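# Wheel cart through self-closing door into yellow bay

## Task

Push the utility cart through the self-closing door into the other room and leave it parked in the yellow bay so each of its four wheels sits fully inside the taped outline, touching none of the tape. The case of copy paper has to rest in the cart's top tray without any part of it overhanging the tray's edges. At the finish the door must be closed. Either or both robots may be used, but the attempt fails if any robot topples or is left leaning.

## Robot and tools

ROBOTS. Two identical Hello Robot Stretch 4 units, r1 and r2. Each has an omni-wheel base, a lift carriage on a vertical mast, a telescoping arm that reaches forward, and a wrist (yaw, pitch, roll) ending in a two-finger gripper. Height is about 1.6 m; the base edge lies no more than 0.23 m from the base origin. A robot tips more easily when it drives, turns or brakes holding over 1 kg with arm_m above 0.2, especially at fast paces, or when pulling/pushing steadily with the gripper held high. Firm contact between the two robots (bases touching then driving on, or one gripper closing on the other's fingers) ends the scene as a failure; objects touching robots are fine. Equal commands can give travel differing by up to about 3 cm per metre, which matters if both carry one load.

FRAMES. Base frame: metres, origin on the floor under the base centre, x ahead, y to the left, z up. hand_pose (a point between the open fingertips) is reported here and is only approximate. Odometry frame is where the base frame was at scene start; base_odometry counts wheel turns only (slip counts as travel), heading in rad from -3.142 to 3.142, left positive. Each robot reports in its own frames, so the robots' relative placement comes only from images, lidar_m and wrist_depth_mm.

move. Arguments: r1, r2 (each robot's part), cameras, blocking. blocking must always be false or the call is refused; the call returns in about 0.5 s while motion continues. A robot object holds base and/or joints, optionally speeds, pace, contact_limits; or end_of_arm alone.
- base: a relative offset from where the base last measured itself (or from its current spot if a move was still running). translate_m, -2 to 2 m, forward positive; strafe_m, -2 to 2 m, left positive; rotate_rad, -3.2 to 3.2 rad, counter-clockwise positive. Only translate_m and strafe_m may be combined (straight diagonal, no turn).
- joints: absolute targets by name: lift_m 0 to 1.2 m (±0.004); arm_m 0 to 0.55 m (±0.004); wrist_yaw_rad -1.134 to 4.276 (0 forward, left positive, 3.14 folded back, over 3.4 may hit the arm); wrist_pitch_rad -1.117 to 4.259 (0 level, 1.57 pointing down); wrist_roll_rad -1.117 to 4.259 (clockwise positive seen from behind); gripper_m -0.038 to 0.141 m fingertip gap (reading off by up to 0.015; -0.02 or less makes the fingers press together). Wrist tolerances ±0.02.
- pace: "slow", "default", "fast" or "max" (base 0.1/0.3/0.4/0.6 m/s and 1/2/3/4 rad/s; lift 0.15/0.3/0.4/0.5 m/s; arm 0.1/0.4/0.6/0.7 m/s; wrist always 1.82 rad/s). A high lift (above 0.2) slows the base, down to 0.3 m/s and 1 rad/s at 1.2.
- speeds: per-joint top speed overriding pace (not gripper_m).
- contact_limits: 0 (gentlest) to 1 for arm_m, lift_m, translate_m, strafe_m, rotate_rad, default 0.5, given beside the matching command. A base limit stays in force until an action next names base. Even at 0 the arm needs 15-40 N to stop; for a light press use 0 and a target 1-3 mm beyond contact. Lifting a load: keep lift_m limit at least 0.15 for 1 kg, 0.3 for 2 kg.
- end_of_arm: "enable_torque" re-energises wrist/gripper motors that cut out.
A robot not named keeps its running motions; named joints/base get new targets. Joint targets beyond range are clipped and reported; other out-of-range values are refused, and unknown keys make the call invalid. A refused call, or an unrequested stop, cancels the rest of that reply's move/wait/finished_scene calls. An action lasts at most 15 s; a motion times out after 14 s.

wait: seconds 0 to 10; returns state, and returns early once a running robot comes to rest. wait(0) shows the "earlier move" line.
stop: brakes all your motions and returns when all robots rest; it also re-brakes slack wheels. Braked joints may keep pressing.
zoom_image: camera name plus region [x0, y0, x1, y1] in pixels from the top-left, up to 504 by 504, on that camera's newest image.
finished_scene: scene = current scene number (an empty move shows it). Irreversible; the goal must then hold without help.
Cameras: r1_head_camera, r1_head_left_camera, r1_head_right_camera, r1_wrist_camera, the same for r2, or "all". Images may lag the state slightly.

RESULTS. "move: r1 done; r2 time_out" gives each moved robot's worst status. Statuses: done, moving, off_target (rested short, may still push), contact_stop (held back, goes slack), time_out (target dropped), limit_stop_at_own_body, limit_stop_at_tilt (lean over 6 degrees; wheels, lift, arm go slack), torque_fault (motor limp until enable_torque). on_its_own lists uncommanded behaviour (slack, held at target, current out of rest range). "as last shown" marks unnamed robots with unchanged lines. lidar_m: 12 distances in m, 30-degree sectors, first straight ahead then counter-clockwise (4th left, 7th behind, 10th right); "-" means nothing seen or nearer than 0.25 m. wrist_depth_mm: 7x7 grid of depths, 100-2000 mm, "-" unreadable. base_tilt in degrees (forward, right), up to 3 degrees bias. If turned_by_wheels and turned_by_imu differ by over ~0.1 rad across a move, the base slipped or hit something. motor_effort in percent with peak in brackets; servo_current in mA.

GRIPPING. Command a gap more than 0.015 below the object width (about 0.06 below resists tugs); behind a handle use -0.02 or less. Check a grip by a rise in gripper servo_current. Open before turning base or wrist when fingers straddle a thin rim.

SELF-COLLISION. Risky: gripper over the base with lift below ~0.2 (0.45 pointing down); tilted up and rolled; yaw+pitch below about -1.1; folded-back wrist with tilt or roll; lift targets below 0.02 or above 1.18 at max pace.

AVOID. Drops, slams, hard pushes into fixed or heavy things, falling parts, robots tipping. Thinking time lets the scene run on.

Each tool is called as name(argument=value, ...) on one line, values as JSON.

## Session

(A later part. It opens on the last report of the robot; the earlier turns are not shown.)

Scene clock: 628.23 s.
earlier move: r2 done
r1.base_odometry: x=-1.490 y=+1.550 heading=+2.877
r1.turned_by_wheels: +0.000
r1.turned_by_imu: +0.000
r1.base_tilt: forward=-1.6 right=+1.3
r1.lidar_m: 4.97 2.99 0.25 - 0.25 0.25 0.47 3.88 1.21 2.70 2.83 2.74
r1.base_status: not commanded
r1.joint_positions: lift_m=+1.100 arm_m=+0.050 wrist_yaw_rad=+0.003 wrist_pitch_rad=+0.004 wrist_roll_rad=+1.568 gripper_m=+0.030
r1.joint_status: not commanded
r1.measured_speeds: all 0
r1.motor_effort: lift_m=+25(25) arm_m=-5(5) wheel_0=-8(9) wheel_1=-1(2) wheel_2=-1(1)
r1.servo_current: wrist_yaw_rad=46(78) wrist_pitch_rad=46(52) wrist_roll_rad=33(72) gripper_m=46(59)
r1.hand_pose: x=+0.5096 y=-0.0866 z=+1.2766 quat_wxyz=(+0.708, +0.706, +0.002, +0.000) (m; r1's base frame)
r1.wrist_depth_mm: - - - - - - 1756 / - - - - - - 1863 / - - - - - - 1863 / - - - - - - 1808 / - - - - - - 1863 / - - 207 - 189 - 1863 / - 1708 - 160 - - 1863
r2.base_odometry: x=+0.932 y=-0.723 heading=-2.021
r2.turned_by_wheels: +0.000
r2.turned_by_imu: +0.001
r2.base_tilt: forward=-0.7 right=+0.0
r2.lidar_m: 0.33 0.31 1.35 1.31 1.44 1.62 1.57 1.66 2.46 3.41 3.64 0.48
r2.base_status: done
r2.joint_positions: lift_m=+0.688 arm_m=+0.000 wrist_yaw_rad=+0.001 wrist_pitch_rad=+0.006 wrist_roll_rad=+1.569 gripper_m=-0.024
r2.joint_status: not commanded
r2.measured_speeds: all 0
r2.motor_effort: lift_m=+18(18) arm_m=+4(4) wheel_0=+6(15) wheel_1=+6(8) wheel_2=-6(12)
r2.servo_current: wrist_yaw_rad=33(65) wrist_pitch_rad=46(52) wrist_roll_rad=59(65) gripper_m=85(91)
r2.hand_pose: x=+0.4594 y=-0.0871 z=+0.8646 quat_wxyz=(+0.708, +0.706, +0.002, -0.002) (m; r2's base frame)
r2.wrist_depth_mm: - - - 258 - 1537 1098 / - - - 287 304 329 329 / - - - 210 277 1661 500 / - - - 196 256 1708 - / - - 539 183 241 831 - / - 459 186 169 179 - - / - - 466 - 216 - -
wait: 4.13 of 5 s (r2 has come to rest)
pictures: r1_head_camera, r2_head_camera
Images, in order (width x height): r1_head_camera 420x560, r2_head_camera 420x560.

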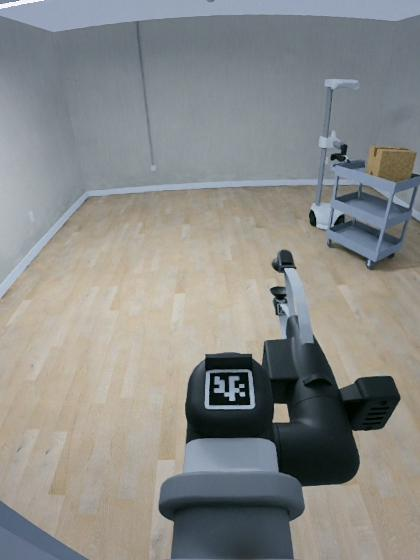

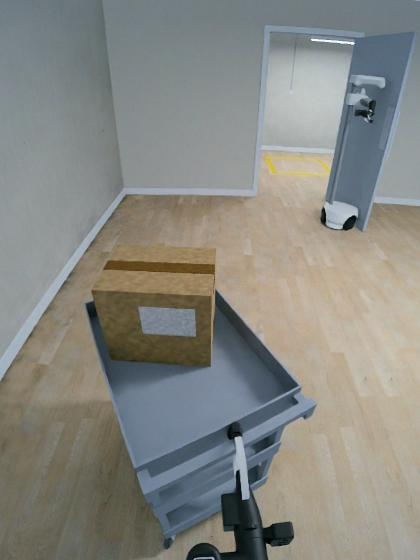

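move(blocking=false, r2={"joints":{"gripper_m":0.11}})

wait(seconds=2.5)

move(blocking=false, r2={"base":{"translate_m":-0.4},"pace":"slow"})

wait(seconds=6)

move(blocking=false, r2={"base":{"strafe_m":1.0},"joints":{"wrist_roll_rad":0,"lift_m":0.665,"gripper_m":0.14}})

wait(seconds=5)

wait(seconds=0.5)

move(blocking=false, r2={"base":{"rotate_rad":-1.57}})

wait(seconds=4, cameras=["r1_head_camera","r2_head_camera","r2_head_left_camera"])

Scene clock: 675.30 s.
move: r2 moving
r1: as last shown
r1.lidar_m: 4.97 2.98 0.25 - 0.25 0.25 0.45 3.86 1.20 2.70 2.83 2.75
r1.motor_effort: lift_m=+25(25) arm_m=-5(5) wheel_0=-8(9) wheel_1=-1(1) wheel_2=-1(1)
r1.servo_current: wrist_yaw_rad=39(65) wrist_pitch_rad=39(52) wrist_roll_rad=59(59) gripper_m=46(52)
r1.wrist_depth_mm: - - - - - - 1808 / - - - - - - 1756 / - - - - - - 1808 / - - - - - - 1808 / - - - - - - 1921 / - - 207 - 188 - 1863 / - 1661 - 160 - - 1863
r2.base_odometry: x=+0.932 y=-0.723 heading=-2.021
r2.turned_by_wheels: +0.000
r2.turned_by_imu: +0.000
r2.base_tilt: forward=-0.7 right=+0.1
r2.lidar_m: 0.33 0.33 1.35 1.30 1.42 1.60 1.56 1.69 2.46 3.39 3.62 0.48
r2.base_status: not commanded
r2.joint_positions: lift_m=+0.688 arm_m=+0.000 wrist_yaw_rad=+0.001 wrist_pitch_rad=+0.006 wrist_roll_rad=+1.569 gripper_m=+0.002
r2.joint_status: gripper_m moving
r2.measured_speeds: all 0
r2.motor_effort: lift_m=+18(18) arm_m=+4(4) wheel_0=+6(6) wheel_1=+5(6) wheel_2=-6(6)
r2.servo_current: wrist_yaw_rad=46(52) wrist_pitch_rad=46(46) wrist_roll_rad=52(52) gripper_m=104(104)
r2.hand_pose: x=+0.4594 y=-0.0871 z=+0.8646 quat_wxyz=(+0.708, +0.706, +0.002, -0.002) (m; r2's base frame)
r2.wrist_depth_mm: - - - 259 - 1537 1138 / - - - 291 317 330 330 / - - - 213 282 1661 496 / - - - 200 260 1708 - / - - 554 187 244 831 - / - 466 187 174 182 - - / - - 466 - 219 - -
pictures: none

Scene clock: 676.87 s.
earlier move: r2 done
r1.base_odometry: x=-1.490 y=+1.550 heading=+2.877
r1.turned_by_wheels: +0.000
r1.turned_by_imu: +0.000
r1.base_tilt: forward=-1.6 right=+1.3
r1.lidar_m: 4.98 2.99 0.25 - 0.25 0.25 0.47 3.88 1.22 2.72 2.84 2.73
r1.base_status: not commanded
r1.joint_positions: lift_m=+1.100 arm_m=+0.050 wrist_yaw_rad=+0.003 wrist_pitch_rad=+0.004 wrist_roll_rad=+1.568 gripper_m=+0.030
r1.joint_status: not commanded
r1.measured_speeds: all 0
r1.motor_effort: lift_m=+25(25) arm_m=-5(5) wheel_0=-9(9) wheel_1=-1(1) wheel_2=-1(1)
r1.servo_current: wrist_yaw_rad=59(72) wrist_pitch_rad=39(52) wrist_roll_rad=46(65) gripper_m=46(52)
r1.hand_pose: x=+0.5096 y=-0.0866 z=+1.2766 quat_wxyz=(+0.708, +0.706, +0.002, +0.000) (m; r1's base frame)
r1.wrist_depth_mm: - - - - - - 1708 / - - - - - - 1756 / - - - - - - 1863 / - - - - - - 1921 / - - - - - - 1863 / - - 207 - 189 - 1863 / - 1661 - 160 - - 1808
r2.base_odometry: x=+0.932 y=-0.724 heading=-2.021
r2.turned_by_wheels: +0.000
r2.turned_by_imu: +0.000
r2.base_tilt: forward=-0.7 right=+0.1
r2.lidar_m: 0.33 0.32 1.34 1.29 1.45 1.61 1.54 1.69 2.46 3.40 3.64 0.47
r2.base_status: not commanded
r2.joint_positions: lift_m=+0.688 arm_m=+0.000 wrist_yaw_rad=+0.001 wrist_pitch_rad=+0.005 wrist_roll_rad=+1.569 gripper_m=+0.110
r2.joint_status: all done
r2.measured_speeds: all 0
r2.motor_effort: lift_m=+17(18) arm_m=+4(4) wheel_0=+5(6) wheel_1=+5(6) wheel_2=-6(6)
r2.servo_current: wrist_yaw_rad=46(59) wrist_pitch_rad=46(52) wrist_roll_rad=46(59) gripper_m=46(117)
r2.hand_pose: x=+0.4594 y=-0.0871 z=+0.8647 quat_wxyz=(+0.708, +0.706, +0.002, -0.002) (m; r2's base frame)
r2.wrist_depth_mm: - - - 268 - 1618 1182 / - - - 310 325 338 336 / - - - 283 296 1708 508 / - - - 211 271 1863 - / - - 569 195 254 842 - / - - 199 181 193 - - / - - 480 - 227 732 -
wait: 1.57 of 2.5 s (r2 has come to rest)
pictures: none

Scene clock: 677.37 s.
move: r2 moving
r1: as last shown
r1.lidar_m: 4.98 2.99 0.25 - 0.25 0.25 0.46 3.86 1.21 2.70 2.83 2.75
r1.servo_current: wrist_yaw_rad=59(72) wrist_pitch_rad=46(46) wrist_roll_rad=46(59) gripper_m=46(46)
r1.wrist_depth_mm: - - - - - - 1756 / - - - - - - 1808 / - - - - - - 1863 / - - - - - - 1808 / - - - - - - 1863 / - - 207 - 189 - 1808 / - 1708 - 160 - - 1808
r2.base_odometry: x=+0.938 y=-0.713 heading=-2.021
r2.turned_by_wheels: +0.000
r2.turned_by_imu: +0.000
r2.base_tilt: forward=-0.7 right=+0.1
r2.lidar_m: 0.33 0.34 1.33 1.30 1.44 1.60 1.55 1.66 2.44 3.38 3.63 0.48
r2.base_status: translate_m moving
r2.joint_positions: lift_m=+0.688 arm_m=+0.000 wrist_yaw_rad=+0.001 wrist_pitch_rad=+0.005 wrist_roll_rad=+1.569 gripper_m=+0.110
r2.joint_status: not commanded
r2.measured_speeds: translate_m=-0.049 strafe_m=+0.000 rotate_rad=-0.002 lift_m=+0.000 arm_m=+0.000 wrist_yaw_rad=+0.000 wrist_pitch_rad=+0.000 wrist_roll_rad=+0.000
r2.motor_effort: lift_m=+17(17) arm_m=+4(4) wheel_0=-6(8) wheel_1=-8(8) wheel_2=+9(10)
r2.servo_current: wrist_yaw_rad=59(59) wrist_pitch_rad=39(46) wrist_roll_rad=46(52) gripper_m=46(52)
r2.hand_pose: x=+0.4594 y=-0.0871 z=+0.8647 quat_wxyz=(+0.708, +0.706, +0.002, -0.002) (m; r2's base frame)
r2.wrist_depth_mm: - - - 281 - 1661 1182 / - - - 324 338 345 345 / - - - 237 304 1708 504 / - - - 281 281 1756 - / - - 574 207 258 842 - / - - 200 190 192 - - / - - 488 - 235 723 -
pictures: none

Scene clock: 682.17 s.
earlier move: r2 done
r1.base_odometry: x=-1.490 y=+1.550 heading=+2.877
r1.turned_by_wheels: +0.000
r1.turned_by_imu: +0.000
r1.base_tilt: forward=-1.6 right=+1.3
r1.lidar_m: 3.92 2.99 0.25 - 0.25 0.25 0.46 3.88 1.21 2.67 2.81 2.74
r1.base_status: not commanded
r1.joint_positions: lift_m=+1.100 arm_m=+0.050 wrist_yaw_rad=+0.003 wrist_pitch_rad=+0.004 wrist_roll_rad=+1.568 gripper_m=+0.030
r1.joint_status: not commanded
r1.measured_speeds: all 0
r1.motor_effort: lift_m=+25(25) arm_m=-5(5) wheel_0=-8(9) wheel_1=-1(1) wheel_2=-1(1)
r1.servo_current: wrist_yaw_rad=52(78) wrist_pitch_rad=46(52) wrist_roll_rad=52(72) gripper_m=46(52)
r1.hand_pose: x=+0.5096 y=-0.0866 z=+1.2766 quat_wxyz=(+0.708, +0.706, +0.002, +0.000) (m; r1's base frame)
r1.wrist_depth_mm: - - - - - - 1808 / - - - - - - 1756 / - - - - - - 1808 / - - - - - - 1863 / - - - - - - 1921 / - - 206 - 189 - 1863 / - 1708 - 160 - - 1863
r2.base_odometry: x=+1.106 y=-0.364 heading=-2.021
r2.turned_by_wheels: +0.000
r2.turned_by_imu: +0.001
r2.base_tilt: forward=-0.7 right=+0.0
r2.lidar_m: 0.72 1.15 1.38 1.36 1.49 1.21 1.14 1.24 1.84 3.37 3.59 0.92
r2.base_status: done
r2.joint_positions: lift_m=+0.688 arm_m=+0.000 wrist_yaw_rad=+0.001 wrist_pitch_rad=+0.005 wrist_roll_rad=+1.569 gripper_m=+0.110
r2.joint_status: not commanded
r2.measured_speeds: all 0
r2.motor_effort: lift_m=+17(18) arm_m=+4(4) wheel_0=-4(10) wheel_1=-5(8) wheel_2=+6(10)
r2.servo_current: wrist_yaw_rad=52(59) wrist_pitch_rad=46(52) wrist_roll_rad=39(59) gripper_m=46(59)
r2.hand_pose: x=+0.4594 y=-0.0871 z=+0.8647 quat_wxyz=(+0.708, +0.706, +0.002, -0.002) (m; r2's base frame)
r2.wrist_depth_mm: - - - - - 1661 1160 / - - - - - 1708 1182 / - - - - - 741 1182 / - - - 676 - 668 991 / - - 866 640 - 621 - / - - 198 591 189 574 574 / - - - - - 554 554
wait: 4.80 of 6 s (r2 has come to rest)
pictures: none

Scene clock: 682.67 s.
move: r2 moving
r1: as last shown
r1.lidar_m: 4.16 2.98 0.25 - 0.25 0.25 0.47 3.90 1.21 2.68 2.85 2.74
r1.motor_effort: lift_m=+25(25) arm_m=-5(5) wheel_0=-9(9) wheel_1=-1(1) wheel_2=-1(1)
r1.servo_current: wrist_yaw_rad=33(59) wrist_pitch_rad=46(52) wrist_roll_rad=59(59) gripper_m=46(52)
r1.wrist_depth_mm: - - - - - - 1756 / - - - - - - 1756 / - - - - - - 1808 / - - - - - - 1863 / - - - - - - 1921 / - - 207 - 190 - 1921 / - 1661 - 160 - - 1863
r2.base_odometry: x=+1.139 y=-0.379 heading=-2.021
r2.turned_by_wheels: +0.000
r2.turned_by_imu: +0.000
r2.base_tilt: forward=-0.7 right=+0.1
r2.lidar_m: 0.71 1.36 1.34 1.32 1.45 1.16 1.15 1.24 1.84 3.40 3.63 0.90
r2.base_status: strafe_m moving
r2.joint_positions: lift_m=+0.666 arm_m=+0.000 wrist_yaw_rad=+0.001 wrist_pitch_rad=+0.005 wrist_roll_rad=+0.981 gripper_m=+0.124
r2.joint_status: lift_m moving; wrist_roll_rad moving; gripper_m moving
r2.measured_speeds: translate_m=+0.001 strafe_m=+0.142 rotate_rad=-0.007 lift_m=-0.020 arm_m=+0.000 wrist_yaw_rad=+0.000 wrist_pitch_rad=+0.000 wrist_roll_rad=-1.820
r2.motor_effort: lift_m=+16(16) arm_m=+4(4) wheel_0=-9(12) wheel_1=+11(12) wheel_2=+0(5)
r2.servo_current: wrist_yaw_rad=39(59) wrist_pitch_rad=39(46) wrist_roll_rad=65(98) gripper_m=85(111)
r2.hand_pose: x=+0.4594 y=-0.0871 z=+0.8424 quat_wxyz=(+0.882, +0.471, +0.003, -0.001) (m; r2's base frame)
r2.wrist_depth_mm: - - - - - - - / - - - - - - 1808 / - - - - - - 1576 / - - 878 676 - 1756 1366 / - - 878 609 1281 691 1182 / - - 202 580 191 213 - / - - - - - 597 -
pictures: none

Scene clock: 686.83 s.
earlier move: r2 done
r1.base_odometry: x=-1.490 y=+1.550 heading=+2.877
r1.turned_by_wheels: +0.000
r1.turned_by_imu: +0.000
r1.base_tilt: forward=-1.6 right=+1.3
r1.lidar_m: 4.97 2.99 0.25 - 0.25 0.25 0.46 3.89 1.22 2.70 2.83 2.72
r1.base_status: not commanded
r1.joint_positions: lift_m=+1.100 arm_m=+0.050 wrist_yaw_rad=+0.003 wrist_pitch_rad=+0.004 wrist_roll_rad=+1.568 gripper_m=+0.030
r1.joint_status: not commanded
r1.measured_speeds: all 0
r1.motor_effort: lift_m=+25(25) arm_m=-5(5) wheel_0=-8(9) wheel_1=-1(2) wheel_2=-1(1)
r1.servo_current: wrist_yaw_rad=52(72) wrist_pitch_rad=46(52) wrist_roll_rad=39(65) gripper_m=46(52)
r1.hand_pose: x=+0.5096 y=-0.0866 z=+1.2766 quat_wxyz=(+0.708, +0.706, +0.002, +0.000) (m; r1's base frame)
r1.wrist_depth_mm: - - - - - - 1808 / - - - - - - 1808 / - - - - - - 1863 / - - - - - - 1756 / - - - - - - 1808 / - - 207 - 189 - 1863 / - 1708 - 160 - - 1808
r2.base_odometry: x=+2.007 y=-0.799 heading=-2.021
r2.turned_by_wheels: +0.000
r2.turned_by_imu: +0.001
r2.base_tilt: forward=-0.7 right=+0.1
r2.lidar_m: 1.09 0.47 0.40 0.37 0.41 0.63 1.07 1.13 1.70 4.34 1.11 1.18
r2.base_status: done
r2.joint_positions: lift_m=+0.665 arm_m=+0.000 wrist_yaw_rad=+0.001 wrist_pitch_rad=+0.005 wrist_roll_rad=+0.002 gripper_m=+0.140
r2.joint_status: all done
r2.measured_speeds: all 0
r2.motor_effort: lift_m=+15(16) arm_m=+4(4) wheel_0=-4(14) wheel_1=+2(12) wheel_2=+0(5)
r2.servo_current: wrist_yaw_rad=46(65) wrist_pitch_rad=46(59) wrist_roll_rad=46(98) gripper_m=59(111)
r2.hand_pose: x=+0.4594 y=-0.0871 z=+0.8419 quat_wxyz=(+1.000, +0.001, +0.003, +0.000) (m; r2's base frame)
r2.wrist_depth_mm: 564 759 - - - - - / 569 768 - - - - - / 569 788 - - - - 946 / 569 723 - - - - 960 / - - - - - - - / - 186 176 - - 206 - / - - - - 1863 1661 1661
wait: 4.17 of 5 s (r2 has come to rest)
pictures: none

Scene clock: 687.33 s.
r1.base_odometry: x=-1.490 y=+1.550 heading=+2.877
r1.turned_by_wheels: +0.000
r1.turned_by_imu: +0.000
r1.base_tilt: forward=-1.6 right=+1.3
r1.lidar_m: 4.96 2.98 0.25 - 0.25 0.25 0.46 3.83 1.22 2.70 2.83 2.75
r1.base_status: not commanded
r1.joint_positions: lift_m=+1.100 arm_m=+0.050 wrist_yaw_rad=+0.003 wrist_pitch_rad=+0.004 wrist_roll_rad=+1.568 gripper_m=+0.030
r1.joint_status: not commanded
r1.measured_speeds: all 0
r1.motor_effort: lift_m=+25(25) arm_m=-5(5) wheel_0=-9(9) wheel_1=-1(2) wheel_2=-1(1)
r1.servo_current: wrist_yaw_rad=52(72) wrist_pitch_rad=46(52) wrist_roll_rad=39(65) gripper_m=46(52)
r1.hand_pose: x=+0.5096 y=-0.0866 z=+1.2766 quat_wxyz=(+0.708, +0.706, +0.002, +0.000) (m; r1's base frame)
r1.wrist_depth_mm: - - - - - - 1756 / - - - - - - 1863 / - - - - - - 1756 / - - - - - - 1808 / - - - - - - 1863 / - - 207 - 189 - 1808 / - 1708 - 160 - - 1863
r2.base_odometry: x=+2.007 y=-0.799 heading=-2.021
r2.turned_by_wheels: +0.000
r2.turned_by_imu: +0.000
r2.base_tilt: forward=-0.6 right=+0.0
r2.lidar_m: 1.10 0.47 0.39 0.36 0.40 0.62 1.08 1.16 1.71 4.35 1.13 1.18
r2.base_status: done
r2.joint_positions: lift_m=+0.665 arm_m=+0.000 wrist_yaw_rad=+0.001 wrist_pitch_rad=+0.005 wrist_roll_rad=+0.002 gripper_m=+0.140
r2.joint_status: all done
r2.measured_speeds: all 0
r2.motor_effort: lift_m=+15(16) arm_m=+4(4) wheel_0=-4(14) wheel_1=+2(12) wheel_2=+0(5)
r2.servo_current: wrist_yaw_rad=52(65) wrist_pitch_rad=46(59) wrist_roll_rad=52(98) gripper_m=46(111)
r2.hand_pose: x=+0.4594 y=-0.0871 z=+0.8419 quat_wxyz=(+1.000, +0.001, +0.003, +0.000) (m; r2's base frame)
r2.wrist_depth_mm: 574 778 - - - - - / 569 768 - - - - - / 569 778 - - - - 946 / 569 723 - - - - 960 / - - - - - - - / - 187 177 - - 204 - / - - - - 1863 1708 1708
wait: 0.50 s; at rest by 0.27 s
pictures: none

Scene clock: 687.83 s.
move: r2 moving
r1: as last shown
r1.base_tilt: forward=-1.5 right=+1.3
r1.lidar_m: 4.99 2.96 0.25 - 0.25 0.25 0.46 3.87 1.21 2.69 2.82 2.74
r1.motor_effort: lift_m=+25(25) arm_m=-5(5) wheel_0=-8(9) wheel_1=-1(1) wheel_2=-1(1)
r1.servo_current: wrist_yaw_rad=39(72) wrist_pitch_rad=39(52) wrist_roll_rad=46(65) gripper_m=46(52)
r1.wrist_depth_mm: - - - - - - 1756 / - - - - - - 1756 / - - - - - - 1808 / - - - - - - 1921 / - - - - - - 1808 / - - 207 - 189 - 1863 / - 1708 - 160 - - 1863
r2.base_odometry: x=+2.006 y=-0.799 heading=-2.273
r2.turned_by_wheels: -0.251
r2.turned_by_imu: -0.244
r2.base_tilt: forward=-0.7 right=+0.1
r2.lidar_m: 1.35 0.61 0.41 0.37 0.37 0.49 0.98 1.09 1.37 2.69 4.38 1.13
r2.base_status: rotate_rad moving
r2.joint_positions: lift_m=+0.665 arm_m=+0.000 wrist_yaw_rad=+0.001 wrist_pitch_rad=+0.005 wrist_roll_rad=+0.002 gripper_m=+0.140
r2.joint_status: not commanded
r2.measured_speeds: translate_m=-0.002 strafe_m=-0.001 rotate_rad=-0.973 lift_m=+0.000 arm_m=+0.000 wrist_yaw_rad=+0.000 wrist_pitch_rad=+0.000 wrist_roll_rad=+0.000
r2.motor_effort: lift_m=+15(15) arm_m=+4(4) wheel_0=+7(9) wheel_1=+10(10) wheel_2=+10(10)
r2.servo_current: wrist_yaw_rad=46(52) wrist_pitch_rad=46(52) wrist_roll_rad=39(65) gripper_m=52(59)
r2.hand_pose: x=+0.4594 y=-0.0871 z=+0.8419 quat_wxyz=(+1.000, +0.001, +0.003, +0.000) (m; r2's base frame)
r2.wrist_depth_mm: 788 - - - - - - / 798 - - - - - - / 778 - - - - 1025 - / 759 - - - - 1008 - / - - - - - - - / - 187 - - 197 186 - / - - 1756 - 1863 1366 -
pictures: none

Scene clock: 689.40 s.
earlier move: r2 done
r1.base_odometry: x=-1.490 y=+1.550 heading=+2.877
r1.turned_by_wheels: +0.000
r1.turned_by_imu: +0.000
r1.base_tilt: forward=-1.6 right=+1.3
r1.lidar_m: 4.98 2.98 0.25 - 0.25 0.25 0.43 3.83 1.21 2.71 2.79 2.74
r1.base_status: not commanded
r1.joint_positions: lift_m=+1.100 arm_m=+0.050 wrist_yaw_rad=+0.003 wrist_pitch_rad=+0.004 wrist_roll_rad=+1.568 gripper_m=+0.030
r1.joint_status: not commanded
r1.measured_speeds: all 0
r1.motor_effort: lift_m=+25(25) arm_m=-5(5) wheel_0=-8(9) wheel_1=-1(1) wheel_2=-1(1)
r1.servo_current: wrist_yaw_rad=65(72) wrist_pitch_rad=39(52) wrist_roll_rad=52(65) gripper_m=46(52)
r1.hand_pose: x=+0.5096 y=-0.0866 z=+1.2766 quat_wxyz=(+0.708, +0.706, +0.002, +0.000) (m; r1's base frame)
r1.wrist_depth_mm: - - - - - - 1808 / - - - - - - 1863 / - - - - - - 1808 / - - - - - - 1808 / - - - - - - 1863 / - - 207 - 189 - 1808 / - 1756 - 160 - - 1863
r2.base_odometry: x=+2.006 y=-0.799 heading=+2.693
r2.turned_by_wheels: -1.318
r2.turned_by_imu: -1.283
r2.base_tilt: forward=-0.7 right=+0.0
r2.lidar_m: 4.35 1.14 1.18 1.07 0.47 0.39 0.37 0.40 0.60 1.07 1.16 1.75
r2.base_status: done
r2.joint_positions: lift_m=+0.665 arm_m=+0.000 wrist_yaw_rad=+0.001 wrist_pitch_rad=+0.005 wrist_roll_rad=+0.002 gripper_m=+0.140
r2.joint_status: not commanded
r2.measured_speeds: all 0
r2.motor_effort: lift_m=+15(15) arm_m=+2(4) wheel_0=+2(11) wheel_1=+3(12) wheel_2=+6(11)
r2.servo_current: wrist_yaw_rad=46(59) wrist_pitch_rad=46(52) wrist_roll_rad=39(65) gripper_m=52(59)
r2.hand_pose: x=+0.4594 y=-0.0871 z=+0.8419 quat_wxyz=(+1.000, +0.001, +0.003, +0.000) (m; r2's base frame)
r2.wrist_depth_mm: - - - - - - - / - - - - - - - / - - - - - - - / - - - - - - - / - - - - - - - / - - - - - - - / 1863 1756 1756 - 1808 1708 1618
wait: 1.57 of 4 s (r2 has come to rest)
pictures: r1_head_camera, r2_head_camera, r2_head_left_camera
Images, in order (width x height): r1_head_camera 420x560, r2_head_camera 420x560, r2_head_left_camera 420x672.

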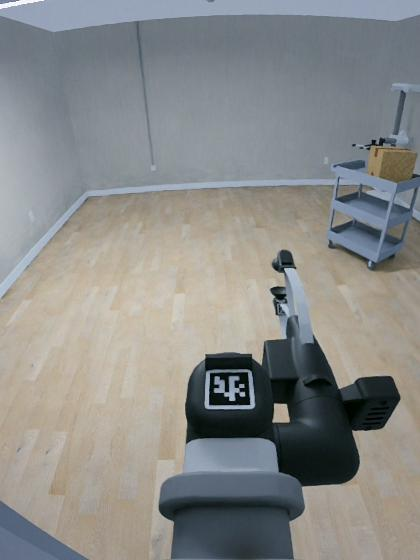

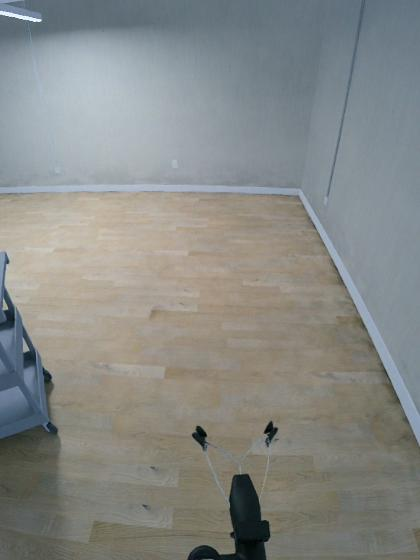

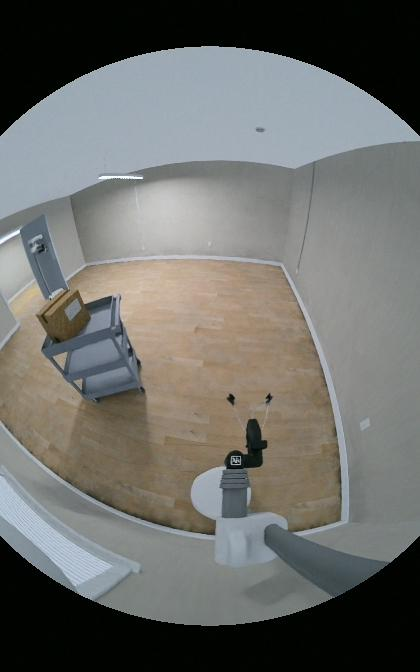

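move(blocking=false, r2={"base":{"strafe_m":0.9}})

wait(seconds=5, cameras=["r2_head_camera","r2_head_left_camera","r2_wrist_camera"])

Scene clock: 695.83 s.
move: r2 moving
r1: as last shown
r1.lidar_m: 4.95 2.98 0.25 - 0.26 0.25 0.45 3.84 1.21 2.72 2.81 2.76
r1.servo_current: wrist_yaw_rad=52(59) wrist_pitch_rad=39(46) wrist_roll_rad=52(52) gripper_m=46(52)
r1.wrist_depth_mm: - - - - - - 1808 / - - - - - - 1808 / - - - - - - 1808 / - - - - - - 1863 / - - - - - - 1863 / - - 208 - 189 - 1863 / - 1661 - 160 - - 1808
r2.base_odometry: x=+1.991 y=-0.832 heading=+2.693
r2.turned_by_wheels: +0.000
r2.turned_by_imu: +0.001
r2.base_tilt: forward=-0.7 right=+0.0
r2.lidar_m: 4.35 1.11 1.16 1.05 0.47 0.38 0.36 0.41 0.62 1.11 1.19 1.79
r2.base_status: strafe_m moving
r2.joint_positions: lift_m=+0.665 arm_m=+0.000 wrist_yaw_rad=+0.001 wrist_pitch_rad=+0.005 wrist_roll_rad=+0.002 gripper_m=+0.140
r2.joint_status: not commanded
r2.measured_speeds: translate_m=+0.001 strafe_m=+0.141 rotate_rad=-0.003 lift_m=+0.000 arm_m=+0.000 wrist_yaw_rad=+0.000 wrist_pitch_rad=+0.000 wrist_roll_rad=+0.000
r2.motor_effort: lift_m=+15(15) arm_m=-4(4) wheel_0=-12(12) wheel_1=+11(12) wheel_2=+0(5)
r2.servo_current: wrist_yaw_rad=46(52) wrist_pitch_rad=46(52) wrist_roll_rad=52(52) gripper_m=52(59)
r2.hand_pose: x=+0.4594 y=-0.0871 z=+0.8419 quat_wxyz=(+1.000, +0.001, +0.003, +0.000) (m; r2's base frame)
r2.wrist_depth_mm: - - - - - - - / - - - - - - - / - - - - - - - / - - - - - - - / - - - - - - - / - - - - - - - / 1863 1808 1808 - 1808 1708 1661
pictures: none

Scene clock: 699.67 s.
earlier move: r2 done
r1.base_odometry: x=-1.490 y=+1.550 heading=+2.877
r1.turned_by_wheels: +0.000
r1.turned_by_imu: +0.000
r1.base_tilt: forward=-1.5 right=+1.3
r1.lidar_m: 4.98 3.00 0.25 - 0.25 0.25 0.47 3.88 1.22 2.69 2.82 2.75
r1.base_status: not commanded
r1.joint_positions: lift_m=+1.100 arm_m=+0.050 wrist_yaw_rad=+0.003 wrist_pitch_rad=+0.004 wrist_roll_rad=+1.568 gripper_m=+0.030
r1.joint_status: not commanded
r1.measured_speeds: all 0
r1.motor_effort: lift_m=+25(25) arm_m=-5(5) wheel_0=-8(9) wheel_1=-1(2) wheel_2=-1(1)
r1.servo_current: wrist_yaw_rad=65(78) wrist_pitch_rad=52(52) wrist_roll_rad=52(72) gripper_m=39(52)
r1.hand_pose: x=+0.5096 y=-0.0866 z=+1.2766 quat_wxyz=(+0.708, +0.706, +0.002, +0.000) (m; r1's base frame)
r1.wrist_depth_mm: - - - - - - 1808 / - - - - - - 1863 / - - - - - - 1863 / - - - - - - 1808 / - - - - - - 1921 / - - 207 - 189 - 1808 / - 1756 - 160 - - 1863
r2.base_odometry: x=+1.616 y=-1.610 heading=+2.693
r2.turned_by_wheels: +0.000
r2.turned_by_imu: +0.001
r2.base_tilt: forward=-0.6 right=+0.0
r2.lidar_m: 0.74 0.71 3.70 0.91 0.35 0.26 0.25 0.29 0.43 1.90 2.14 3.15
r2.base_status: done
r2.joint_positions: lift_m=+0.665 arm_m=+0.000 wrist_yaw_rad=+0.001 wrist_pitch_rad=+0.005 wrist_roll_rad=+0.002 gripper_m=+0.140
r2.joint_status: not commanded
r2.measured_speeds: all 0
r2.motor_effort: lift_m=+15(15) arm_m=-3(4) wheel_0=+0(12) wheel_1=+2(13) wheel_2=+0(5)
r2.servo_current: wrist_yaw_rad=52(65) wrist_pitch_rad=52(52) wrist_roll_rad=46(59) gripper_m=59(59)
r2.hand_pose: x=+0.4594 y=-0.0871 z=+0.8419 quat_wxyz=(+1.000, +0.001, +0.003, +0.000) (m; r2's base frame)
r2.wrist_depth_mm: - - - - - - - / 521 668 - - - - - / 525 597 - - - - - / 521 559 759 - - - - / 466 500 549 634 - - - / - - 196 1025 - - - / - - - - 1808 1756 1756
wait: 3.83 of 5 s (r2 has come to rest)
pictures: r2_head_camera, r2_head_left_camera, r2_wrist_camera
Images, in order (width x height): r2_head_camera 420x560, r2_head_left_camera 420x672, r2_wrist_camera 616x392.

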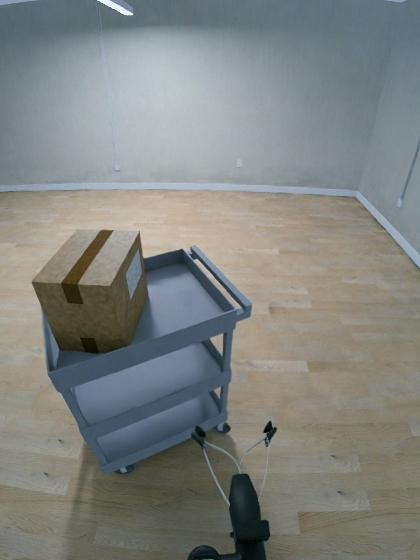

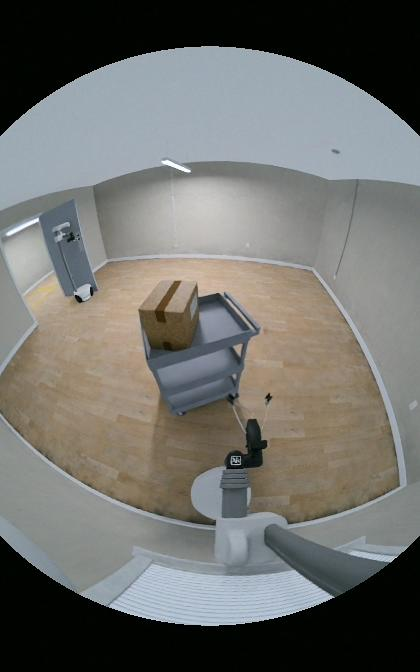

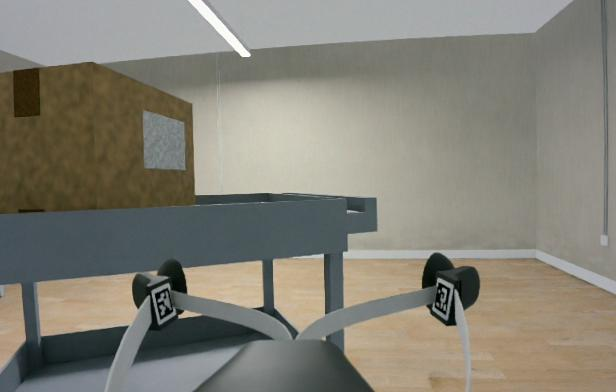

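move(blocking=false, r2={"base":{"strafe_m":0.33},"pace":"slow"})

wait(seconds=5)

move(blocking=false, r2={"base":{"translate_m":0.55},"pace":"slow"})

wait(seconds=8, cameras=["r2_head_camera","r2_head_left_camera","r2_wrist_camera"])

Scene clock: 717.57 s.
move: r2 moving
r1: as last shown
r1.base_tilt: forward=-1.6 right=+1.3
r1.lidar_m: 4.98 2.98 0.25 - 0.25 0.25 0.45 3.86 1.20 2.68 2.79 2.73
r1.motor_effort: lift_m=+25(25) arm_m=-5(5) wheel_0=-8(9) wheel_1=-1(1) wheel_2=-1(1)
r1.servo_current: wrist_yaw_rad=39(65) wrist_pitch_rad=52(52) wrist_roll_rad=46(59) gripper_m=46(52)
r1.wrist_depth_mm: - - - - - - 1708 / - - - - - - 1756 / - - - - - - 1863 / - - - - - - 1863 / - - - - - - 1863 / - - 207 - 189 - 1921 / - 1661 - 160 - - 1863
r2.base_odometry: x=+1.610 y=-1.623 heading=+2.693
r2.turned_by_wheels: +0.000
r2.turned_by_imu: +0.001
r2.base_tilt: forward=-0.7 right=+0.1
r2.lidar_m: 0.72 0.70 3.68 0.90 0.35 0.26 0.26 0.27 0.44 1.90 2.14 3.15
r2.base_status: strafe_m moving
r2.joint_positions: lift_m=+0.665 arm_m=+0.000 wrist_yaw_rad=+0.001 wrist_pitch_rad=+0.005 wrist_roll_rad=+0.002 gripper_m=+0.140
r2.joint_status: not commanded
r2.measured_speeds: translate_m=+0.000 strafe_m=+0.056 rotate_rad=+0.002 lift_m=+0.000 arm_m=+0.000 wrist_yaw_rad=+0.000 wrist_pitch_rad=+0.000 wrist_roll_rad=+0.000
r2.motor_effort: lift_m=+15(15) arm_m=-3(4) wheel_0=-6(8) wheel_1=+8(8) wheel_2=+0(1)
r2.servo_current: wrist_yaw_rad=33(46) wrist_pitch_rad=46(46) wrist_roll_rad=52(59) gripper_m=46(59)
r2.hand_pose: x=+0.4594 y=-0.0871 z=+0.8419 quat_wxyz=(+1.000, +0.001, +0.003, +0.000) (m; r2's base frame)
r2.wrist_depth_mm: - - - - - - - / 521 615 - - - - - / 521 569 - - - - - / 525 544 564 - - - - / 462 492 549 627 - - - / - - 196 647 - - - / 809 - - - 1863 1756 1756
pictures: none

Scene clock: 721.50 s.
earlier move: r2 done
r1.base_odometry: x=-1.490 y=+1.550 heading=+2.877
r1.turned_by_wheels: +0.000
r1.turned_by_imu: +0.000
r1.base_tilt: forward=-1.6 right=+1.3
r1.lidar_m: 4.99 3.01 0.25 - 0.25 0.25 0.45 3.88 1.22 2.71 2.84 2.73
r1.base_status: not commanded
r1.joint_positions: lift_m=+1.100 arm_m=+0.050 wrist_yaw_rad=+0.003 wrist_pitch_rad=+0.004 wrist_roll_rad=+1.568 gripper_m=+0.030
r1.joint_status: not commanded
r1.measured_speeds: all 0
r1.motor_effort: lift_m=+25(25) arm_m=-5(5) wheel_0=-8(9) wheel_1=-1(1) wheel_2=-1(1)
r1.servo_current: wrist_yaw_rad=39(65) wrist_pitch_rad=39(52) wrist_roll_rad=39(65) gripper_m=39(52)
r1.hand_pose: x=+0.5096 y=-0.0866 z=+1.2766 quat_wxyz=(+0.708, +0.706, +0.002, +0.000) (m; r1's base frame)
r1.wrist_depth_mm: - - - - - - 1863 / - - - - - - 1863 / - - - - - - 1808 / - - - - - - 1863 / - - - - - - 1863 / - - 207 - 189 - 1863 / - 1708 - 160 - - 1863
r2.base_odometry: x=+1.473 y=-1.907 heading=+2.693
r2.turned_by_wheels: +0.000
r2.turned_by_imu: +0.001
r2.base_tilt: forward=-0.7 right=+0.1
r2.lidar_m: 0.60 1.07 3.56 0.82 0.36 0.26 0.25 0.28 0.40 1.71 2.48 0.76
r2.base_status: done
r2.joint_positions: lift_m=+0.665 arm_m=+0.000 wrist_yaw_rad=+0.001 wrist_pitch_rad=+0.005 wrist_roll_rad=+0.002 gripper_m=+0.140
r2.joint_status: not commanded
r2.measured_speeds: all 0
r2.motor_effort: lift_m=+15(15) arm_m=-4(4) wheel_0=-3(10) wheel_1=+5(10) wheel_2=+0(2)
r2.servo_current: wrist_yaw_rad=46(59) wrist_pitch_rad=46(52) wrist_roll_rad=52(59) gripper_m=52(59)
r2.hand_pose: x=+0.4594 y=-0.0871 z=+0.8419 quat_wxyz=(+1.000, +0.001, +0.003, +0.000) (m; r2's base frame)
r2.wrist_depth_mm: - - - - - - - / - - 517 500 - - - / - - 521 504 - - - / - - 521 504 1025 603 - / - - 413 455 512 585 - / - - 196 - 991 615 - / 1863 1808 - - - - 1756
wait: 3.93 of 5 s (r2 has come to rest)
pictures: none

Scene clock: 722.00 s.
move: r2 moving
r1: as last shown
r1.base_tilt: forward=-1.5 right=+1.3
r1.lidar_m: 4.97 2.97 0.25 - 0.25 0.25 0.45 3.84 1.22 2.70 2.81 2.74
r1.motor_effort: lift_m=+25(25) arm_m=-5(5) wheel_0=-9(9) wheel_1=-1(1) wheel_2=-1(1)
r1.servo_current: wrist_yaw_rad=39(72) wrist_pitch_rad=52(52) wrist_roll_rad=46(59) gripper_m=52(52)
r1.wrist_depth_mm: - - - - - - 1808 / - - - - - - 1756 / - - - - - - 1756 / - - - - - - 1863 / - - - - - - 1863 / - - 207 - 189 - 1863 / - 1708 - 160 - - 1808
r2.base_odometry: x=+1.462 y=-1.902 heading=+2.693
r2.turned_by_wheels: +0.000
r2.turned_by_imu: +0.000
r2.base_tilt: forward=-0.7 right=+0.1
r2.lidar_m: 0.61 1.03 3.57 0.84 0.35 0.28 0.25 0.27 0.40 1.79 2.47 0.76
r2.base_status: translate_m moving
r2.joint_positions: lift_m=+0.665 arm_m=+0.000 wrist_yaw_rad=+0.001 wrist_pitch_rad=+0.005 wrist_roll_rad=+0.002 gripper_m=+0.140
r2.joint_status: not commanded
r2.measured_speeds: translate_m=+0.049 strafe_m=+0.000 rotate_rad=+0.002 lift_m=+0.000 arm_m=+0.000 wrist_yaw_rad=+0.000 wrist_pitch_rad=+0.000 wrist_roll_rad=+0.000
r2.motor_effort: lift_m=+15(15) arm_m=-3(4) wheel_0=+4(8) wheel_1=+6(7) wheel_2=-10(10)
r2.servo_current: wrist_yaw_rad=46(59) wrist_pitch_rad=39(52) wrist_roll_rad=52(65) gripper_m=52(52)
r2.hand_pose: x=+0.4594 y=-0.0871 z=+0.8419 quat_wxyz=(+1.000, +0.001, +0.003, +0.000) (m; r2's base frame)
r2.wrist_depth_mm: - - - - - - - / - - 504 488 - - - / - - 508 492 - - - / - - 508 492 1008 591 - / - - 404 445 496 569 - / - - 196 - 991 609 - / 1863 1756 - - - - 1808
pictures: none

Scene clock: 728.27 s.
earlier move: r2 done
r1.base_odometry: x=-1.490 y=+1.550 heading=+2.877
r1.turned_by_wheels: +0.000
r1.turned_by_imu: +0.000
r1.base_tilt: forward=-1.6 right=+1.3
r1.lidar_m: 4.99 3.01 0.25 - 0.25 0.25 0.45 3.88 1.21 2.70 2.81 2.32
r1.base_status: not commanded
r1.joint_positions: lift_m=+1.100 arm_m=+0.050 wrist_yaw_rad=+0.003 wrist_pitch_rad=+0.004 wrist_roll_rad=+1.568 gripper_m=+0.030
r1.joint_status: not commanded
r1.measured_speeds: all 0
r1.motor_effort: lift_m=+25(25) arm_m=-5(5) wheel_0=-8(9) wheel_1=-1(2) wheel_2=-1(1)
r1.servo_current: wrist_yaw_rad=46(78) wrist_pitch_rad=39(52) wrist_roll_rad=46(78) gripper_m=46(52)
r1.hand_pose: x=+0.5096 y=-0.0866 z=+1.2766 quat_wxyz=(+0.708, +0.706, +0.002, +0.000) (m; r1's base frame)
r1.wrist_depth_mm: - - - - - - 1808 / - - - - - - 1808 / - - - - - - 1863 / - - - - - - 1808 / - - - - - - 1808 / - - 207 - 190 - 1863 / - 1661 - 160 - - 1863
r2.base_odometry: x=+0.978 y=-1.669 heading=+2.694
r2.turned_by_wheels: +0.000
r2.turned_by_imu: +0.002
r2.base_tilt: forward=-0.7 right=+0.0
r2.lidar_m: 0.44 0.47 0.60 2.37 1.05 0.83 0.78 0.85 1.24 2.35 2.55 0.56
r2.base_status: done
r2.joint_positions: lift_m=+0.665 arm_m=+0.000 wrist_yaw_rad=+0.000 wrist_pitch_rad=+0.005 wrist_roll_rad=+0.002 gripper_m=+0.140
r2.joint_status: not commanded
r2.measured_speeds: all 0
r2.motor_effort: lift_m=+15(15) arm_m=+5(5) wheel_0=+5(11) wheel_1=+6(9) wheel_2=-5(15)
r2.servo_current: wrist_yaw_rad=39(65) wrist_pitch_rad=46(52) wrist_roll_rad=46(65) gripper_m=52(59)
r2.hand_pose: x=+0.4592 y=-0.0875 z=+0.8419 quat_wxyz=(+1.000, +0.001, +0.003, +0.000) (m; r2's base frame)
r2.wrist_depth_mm: 373 - - - - - - / 375 462 - - - - - / 375 469 - - - - - / 366 466 - - - - - / 235 239 247 254 259 - - / 235 216 246 253 259 - - / - - - - 1808 1708 1756
wait: 6.27 of 8 s (r2 has come to rest)
pictures: r2_head_camera, r2_head_left_camera, r2_wrist_camera
Images, in order (width x height): r2_head_camera 420x560, r2_head_left_camera 420x672, r2_wrist_camera 616x392.

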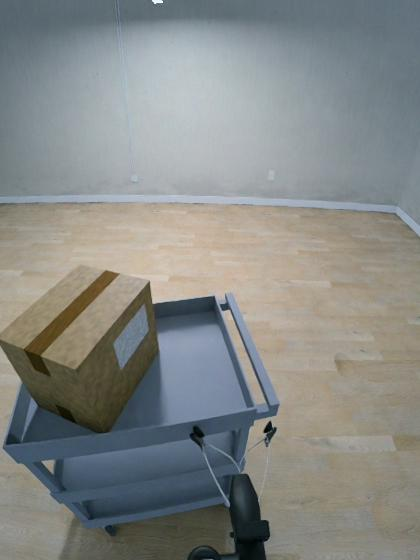

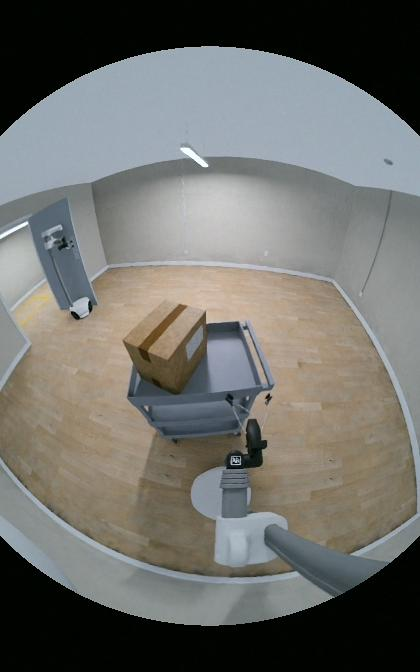

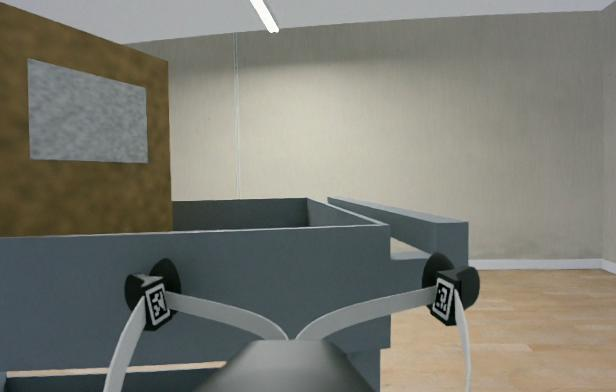

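move(blocking=false, r2={"base":{"translate_m":-0.1},"pace":"slow"})

wait(seconds=2.5)

move(blocking=false, r2={"base":{"strafe_m":0.27},"pace":"slow"})

wait(seconds=4)

move(blocking=false, r2={"base":{"translate_m":0.45},"pace":"slow"})

wait(seconds=7, cameras=["r1_head_camera","r2_head_camera","r2_head_left_camera","r2_wrist_camera"])

Scene clock: 735.80 s.
move: r2 moving
r1: as last shown
r1.lidar_m: 4.98 2.99 0.25 - 0.25 0.25 0.45 3.87 1.19 2.68 2.82 2.33
r1.motor_effort: lift_m=+25(25) arm_m=-5(5) wheel_0=-9(9) wheel_1=-1(1) wheel_2=-1(1)
r1.servo_current: wrist_yaw_rad=46(65) wrist_pitch_rad=46(46) wrist_roll_rad=39(59) gripper_m=39(52)
r1.wrist_depth_mm: - - - - - - 1808 / - - - - - - 1863 / - - - - - - 1808 / - - - - - - 1808 / - - - - - - 1863 / - - 208 - 189 - 1863 / - 1708 - 160 - - 1808
r2.base_odometry: x=+0.988 y=-1.674 heading=+2.693
r2.turned_by_wheels: +0.000
r2.turned_by_imu: +0.000
r2.base_tilt: forward=-0.6 right=+0.0
r2.lidar_m: 0.46 0.48 0.58 2.34 1.07 0.81 0.78 0.84 1.27 2.34 2.55 0.56
r2.base_status: translate_m moving
r2.joint_positions: lift_m=+0.665 arm_m=+0.000 wrist_yaw_rad=+0.000 wrist_pitch_rad=+0.005 wrist_roll_rad=+0.002 gripper_m=+0.140
r2.joint_status: not commanded
r2.measured_speeds: translate_m=-0.048 strafe_m=+0.000 rotate_rad=+0.000 lift_m=+0.000 arm_m=+0.000 wrist_yaw_rad=+0.000 wrist_pitch_rad=+0.000 wrist_roll_rad=+0.000
r2.motor_effort: lift_m=+15(15) arm_m=+5(5) wheel_0=-9(9) wheel_1=-7(7) wheel_2=+9(9)
r2.servo_current: wrist_yaw_rad=39(59) wrist_pitch_rad=46(46) wrist_roll_rad=46(59) gripper_m=52(59)
r2.hand_pose: x=+0.4592 y=-0.0875 z=+0.8419 quat_wxyz=(+1.000, +0.001, +0.003, +0.000) (m; r2's base frame)
r2.wrist_depth_mm: 379 - - - - - - / 382 469 - - - - - / 370 473 - - - - - / 382 473 - - - - - / 242 248 256 263 272 - - / 243 247 256 263 268 - - / - - - - 1863 1756 1756
pictures: none

Scene clock: 737.60 s.
earlier move: r2 done
r1.base_odometry: x=-1.490 y=+1.550 heading=+2.877
r1.turned_by_wheels: +0.000
r1.turned_by_imu: +0.000
r1.base_tilt: forward=-1.6 right=+1.3
r1.lidar_m: 4.99 3.00 0.25 - 0.26 0.25 0.48 3.87 1.22 2.68 2.84 2.31
r1.base_status: not commanded
r1.joint_positions: lift_m=+1.100 arm_m=+0.050 wrist_yaw_rad=+0.003 wrist_pitch_rad=+0.004 wrist_roll_rad=+1.568 gripper_m=+0.030
r1.joint_status: not commanded
r1.measured_speeds: all 0
r1.motor_effort: lift_m=+25(25) arm_m=-5(5) wheel_0=-9(9) wheel_1=-1(1) wheel_2=-1(1)
r1.servo_current: wrist_yaw_rad=59(65) wrist_pitch_rad=39(52) wrist_roll_rad=59(65) gripper_m=46(52)
r1.hand_pose: x=+0.5096 y=-0.0866 z=+1.2766 quat_wxyz=(+0.708, +0.706, +0.002, +0.000) (m; r1's base frame)
r1.wrist_depth_mm: - - - - - - 1756 / - - - - - - 1808 / - - - - - - 1863 / - - - - - - 1808 / - - - - - - 1808 / - - 208 - 189 - 1808 / - 1661 - 160 - - 1863
r2.base_odometry: x=+1.067 y=-1.712 heading=+2.693
r2.turned_by_wheels: +0.000
r2.turned_by_imu: +0.000
r2.base_tilt: forward=-0.7 right=+0.1
r2.lidar_m: 0.53 0.55 3.04 2.06 0.95 0.73 0.66 0.74 1.10 2.34 2.55 0.60
r2.base_status: done
r2.joint_positions: lift_m=+0.665 arm_m=+0.000 wrist_yaw_rad=+0.000 wrist_pitch_rad=+0.005 wrist_roll_rad=+0.002 gripper_m=+0.140
r2.joint_status: not commanded
r2.measured_speeds: all 0
r2.motor_effort: lift_m=+15(15) arm_m=+4(5) wheel_0=-4(9) wheel_1=-4(7) wheel_2=+4(11)
r2.servo_current: wrist_yaw_rad=46(59) wrist_pitch_rad=39(52) wrist_roll_rad=52(59) gripper_m=52(59)
r2.hand_pose: x=+0.4592 y=-0.0875 z=+0.8419 quat_wxyz=(+1.000, +0.001, +0.003, +0.000) (m; r2's base frame)
r2.wrist_depth_mm: 421 - - - - - - / 410 512 - - - - - / 413 512 - - - - - / 399 508 - - - - - / 325 334 343 351 364 - - / 327 220 216 349 362 - - / 1921 - - - 1808 1708 1756
wait: 1.80 of 2.5 s (r2 has come to rest)
pictures: none

Scene clock: 738.10 s.
move: r2 moving
r1: as last shown
r1.lidar_m: 4.97 2.96 0.25 - 0.26 0.25 0.46 3.88 1.22 2.71 2.82 2.31
r1.motor_effort: lift_m=+25(25) arm_m=-5(5) wheel_0=-8(9) wheel_1=-1(1) wheel_2=-1(1)
r1.servo_current: wrist_yaw_rad=46(59) wrist_pitch_rad=46(46) wrist_roll_rad=52(65) gripper_m=46(52)
r1.wrist_depth_mm: - - - - - - 1808 / - - - - - - 1756 / - - - - - - 1808 / - - - - - - 1808 / - - - - - - 1863 / - - 207 - 189 - 1863 / - 1661 - 160 - - 1863
r2.base_odometry: x=+1.061 y=-1.725 heading=+2.693
r2.turned_by_wheels: +0.000
r2.turned_by_imu: +0.000
r2.base_tilt: forward=-0.7 right=+0.1
r2.lidar_m: 0.54 0.54 3.05 2.05 0.93 0.71 0.67 0.74 1.13 2.35 2.55 0.62
r2.base_status: strafe_m moving
r2.joint_positions: lift_m=+0.665 arm_m=+0.000 wrist_yaw_rad=+0.000 wrist_pitch_rad=+0.005 wrist_roll_rad=+0.002 gripper_m=+0.140
r2.joint_status: not commanded
r2.measured_speeds: translate_m=+0.000 strafe_m=+0.056 rotate_rad=+0.000 lift_m=+0.000 arm_m=+0.000 wrist_yaw_rad=+0.000 wrist_pitch_rad=+0.000 wrist_roll_rad=+0.000
r2.motor_effort: lift_m=+15(15) arm_m=+4(5) wheel_0=-6(9) wheel_1=+8(8) wheel_2=-2(4)
r2.servo_current: wrist_yaw_rad=52(59) wrist_pitch_rad=46(52) wrist_roll_rad=52(52) gripper_m=52(59)
r2.hand_pose: x=+0.4592 y=-0.0875 z=+0.8419 quat_wxyz=(+1.000, +0.001, +0.003, +0.000) (m; r2's base frame)
r2.wrist_depth_mm: 399 - - - - - - / 402 500 - - - - - / 404 496 - - - - - / 392 496 615 - - - - / 322 330 342 351 364 - - / 325 327 340 349 357 - - / 1921 - - - 1863 1708 1808
pictures: none

Scene clock: 741.43 s.
earlier move: r2 done
r1.base_odometry: x=-1.490 y=+1.550 heading=+2.877
r1.turned_by_wheels: +0.000
r1.turned_by_imu: +0.000
r1.base_tilt: forward=-1.6 right=+1.3
r1.lidar_m: 4.99 3.00 0.25 - 0.28 0.25 0.44 3.88 1.19 2.70 2.84 2.32
r1.base_status: not commanded
r1.joint_positions: lift_m=+1.100 arm_m=+0.050 wrist_yaw_rad=+0.003 wrist_pitch_rad=+0.004 wrist_roll_rad=+1.568 gripper_m=+0.030
r1.joint_status: not commanded
r1.measured_speeds: all 0
r1.motor_effort: lift_m=+25(25) arm_m=-5(5) wheel_0=-8(9) wheel_1=-1(1) wheel_2=-1(1)
r1.servo_current: wrist_yaw_rad=52(72) wrist_pitch_rad=46(52) wrist_roll_rad=59(72) gripper_m=46(52)
r1.hand_pose: x=+0.5096 y=-0.0866 z=+1.2766 quat_wxyz=(+0.708, +0.706, +0.002, +0.000) (m; r1's base frame)
r1.wrist_depth_mm: - - - - - - 1808 / - - - - - - 1756 / - - - - - - 1863 / - - - - - - 1863 / - - - - - - 1808 / - - 206 - 188 - 1808 / - 1708 - 160 - - 1863
r2.base_odometry: x=+0.951 y=-1.955 heading=+2.693
r2.turned_by_wheels: +0.000
r2.turned_by_imu: +0.001
r2.base_tilt: forward=-0.6 right=+0.1
r2.lidar_m: 0.51 0.53 2.96 2.04 0.90 0.70 0.68 0.73 1.07 2.62 2.81 0.54
r2.base_status: done
r2.joint_positions: lift_m=+0.665 arm_m=+0.000 wrist_yaw_rad=+0.000 wrist_pitch_rad=+0.005 wrist_roll_rad=+0.002 gripper_m=+0.140
r2.joint_status: not commanded
r2.measured_speeds: all 0
r2.motor_effort: lift_m=+15(15) arm_m=+5(5) wheel_0=-4(10) wheel_1=+4(9) wheel_2=+0(4)
r2.servo_current: wrist_yaw_rad=52(59) wrist_pitch_rad=46(52) wrist_roll_rad=39(59) gripper_m=59(59)
r2.hand_pose: x=+0.4592 y=-0.0875 z=+0.8419 quat_wxyz=(+1.000, +0.001, +0.003, +0.000) (m; r2's base frame)
r2.wrist_depth_mm: - 384 343 - - - - / - 389 347 452 - - - / - 389 347 449 - - - / - 394 347 449 - - - / 283 290 301 309 317 327 334 / 283 220 216 307 317 332 - / 1863 1756 1863 - - 1808 1808
wait: 3.33 of 4 s (r2 has come to rest)
pictures: none

Scene clock: 741.93 s.
move: r2 moving
r1: as last shown
r1.lidar_m: 4.96 2.98 0.25 - 0.25 0.25 0.46 3.87 1.21 2.69 2.86 2.33
r1.servo_current: wrist_yaw_rad=46(59) wrist_pitch_rad=39(52) wrist_roll_rad=46(59) gripper_m=46(52)
r1.wrist_depth_mm: - - - - - - 1756 / - - - - - - 1756 / - - - - - - 1756 / - - - - - - 1808 / - - - - - - 1863 / - - 207 - 189 - 1863 / - 1661 - 160 - - 1863
r2.base_odometry: x=+0.939 y=-1.950 heading=+2.693
r2.turned_by_wheels: +0.000
r2.turned_by_imu: +0.000
r2.base_tilt: forward=-0.7 right=+0.1
r2.lidar_m: 0.47 0.49 2.98 2.02 0.93 0.73 0.69 0.75 1.08 2.60 2.81 0.54
r2.base_status: translate_m moving
r2.joint_positions: lift_m=+0.665 arm_m=+0.000 wrist_yaw_rad=+0.000 wrist_pitch_rad=+0.005 wrist_roll_rad=+0.002 gripper_m=+0.140
r2.joint_status: not commanded
r2.measured_speeds: translate_m=+0.048 strafe_m=+0.000 rotate_rad=+0.000 lift_m=+0.000 arm_m=+0.000 wrist_yaw_rad=+0.000 wrist_pitch_rad=+0.000 wrist_roll_rad=+0.000
r2.motor_effort: lift_m=+15(15) arm_m=+4(5) wheel_0=+8(8) wheel_1=+5(7) wheel_2=-9(10)
r2.servo_current: wrist_yaw_rad=39(59) wrist_pitch_rad=46(59) wrist_roll_rad=52(52) gripper_m=46(59)
r2.hand_pose: x=+0.4592 y=-0.0875 z=+0.8419 quat_wxyz=(+1.000, +0.001, +0.003, +0.000) (m; r2's base frame)
r2.wrist_depth_mm: - 370 332 - - - - / - 375 334 442 - - - / - 377 336 439 - - - / - 382 342 442 - 732 - / 274 282 291 298 307 317 325 / 274 202 196 297 304 204 - / 1808 1756 1863 - - 1808 1756
pictures: none

Scene clock: 747.23 s.
earlier move: r2 done
r1.base_odometry: x=-1.490 y=+1.550 heading=+2.877
r1.turned_by_wheels: +0.000
r1.turned_by_imu: +0.000
r1.base_tilt: forward=-1.5 right=+1.3
r1.lidar_m: 2.31 2.98 0.25 - 0.25 0.25 0.45 3.88 1.21 2.70 2.84 1.95
r1.base_status: not commanded
r1.joint_positions: lift_m=+1.100 arm_m=+0.050 wrist_yaw_rad=+0.003 wrist_pitch_rad=+0.004 wrist_roll_rad=+1.568 gripper_m=+0.030
r1.joint_status: not commanded
r1.measured_speeds: all 0
r1.motor_effort: lift_m=+25(25) arm_m=-5(5) wheel_0=-8(9) wheel_1=-1(1) wheel_2=-1(1)
r1.servo_current: wrist_yaw_rad=39(72) wrist_pitch_rad=39(52) wrist_roll_rad=46(72) gripper_m=52(52)
r1.hand_pose: x=+0.5096 y=-0.0866 z=+1.2766 quat_wxyz=(+0.708, +0.706, +0.002, +0.000) (m; r1's base frame)
r1.wrist_depth_mm: - - - - 1708 - 1661 / - - - - - - 1661 / - - - - - - 1863 / - - - - - - 1863 / - - - - - - 1863 / - - 206 - 189 - 1863 / - 1661 - 160 - - 1863
r2.base_odometry: x=+0.545 y=-1.760 heading=+2.694
r2.turned_by_wheels: +0.000
r2.turned_by_imu: +0.002
r2.base_tilt: forward=-0.7 right=+0.1
r2.lidar_m: 0.45 0.47 2.42 3.15 1.50 1.15 1.13 1.16 1.79 2.64 2.84 0.48
r2.base_status: done
r2.joint_positions: lift_m=+0.665 arm_m=+0.000 wrist_yaw_rad=+0.000 wrist_pitch_rad=+0.005 wrist_roll_rad=+0.002 gripper_m=+0.140
r2.joint_status: not commanded
r2.measured_speeds: all 0
r2.motor_effort: lift_m=+15(15) arm_m=+4(5) wheel_0=+6(12) wheel_1=+5(9) wheel_2=-6(16)
r2.servo_current: wrist_yaw_rad=46(65) wrist_pitch_rad=39(59) wrist_roll_rad=46(65) gripper_m=52(59)
r2.hand_pose: x=+0.4592 y=-0.0874 z=+0.8419 quat_wxyz=(+1.000, +0.001, +0.003, +0.000) (m; r2's base frame)
r2.wrist_depth_mm: 351 - - - - - - / 357 433 - - - - - / 362 433 - - - - - / 351 433 539 - - - - / 247 246 246 244 244 244 - / 250 247 245 245 213 243 - / - - - - - 1756 1756
wait: 5.30 of 7 s (r2 has come to rest)
pictures: r1_head_camera, r2_head_camera, r2_head_left_camera, r2_wrist_camera
Images, in order (width x height): r1_head_camera 420x560, r2_head_camera 420x560, r2_head_left_camera 420x672, r2_wrist_camera 616x392.

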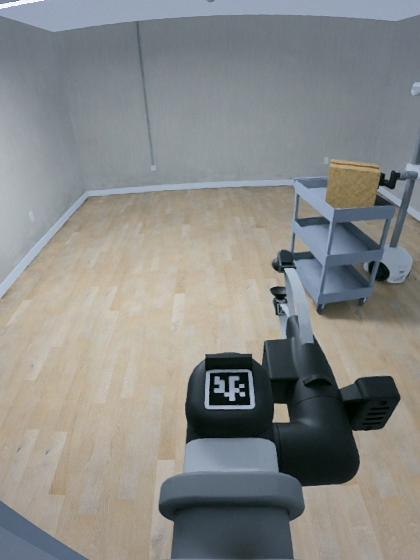

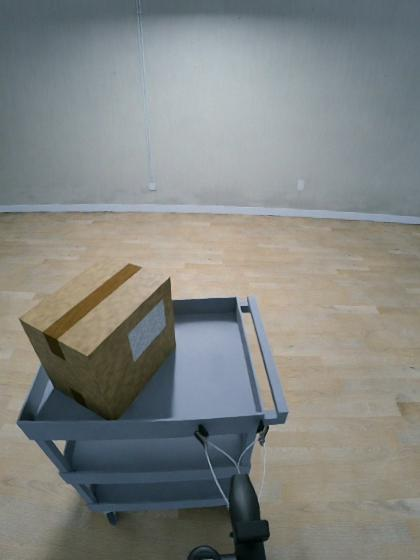

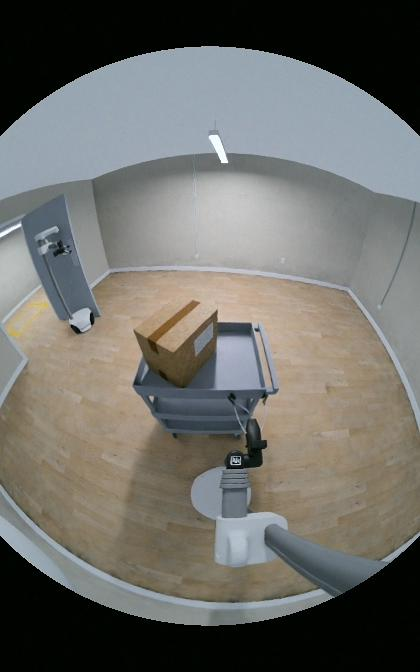

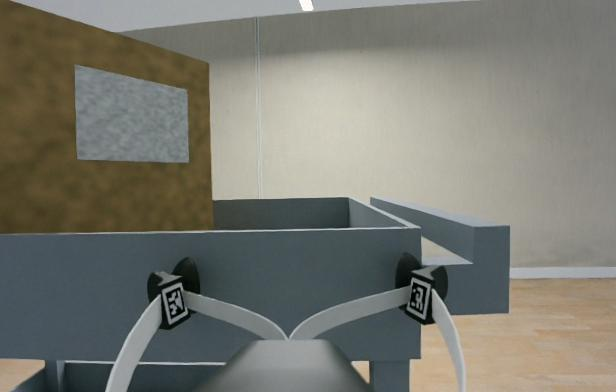

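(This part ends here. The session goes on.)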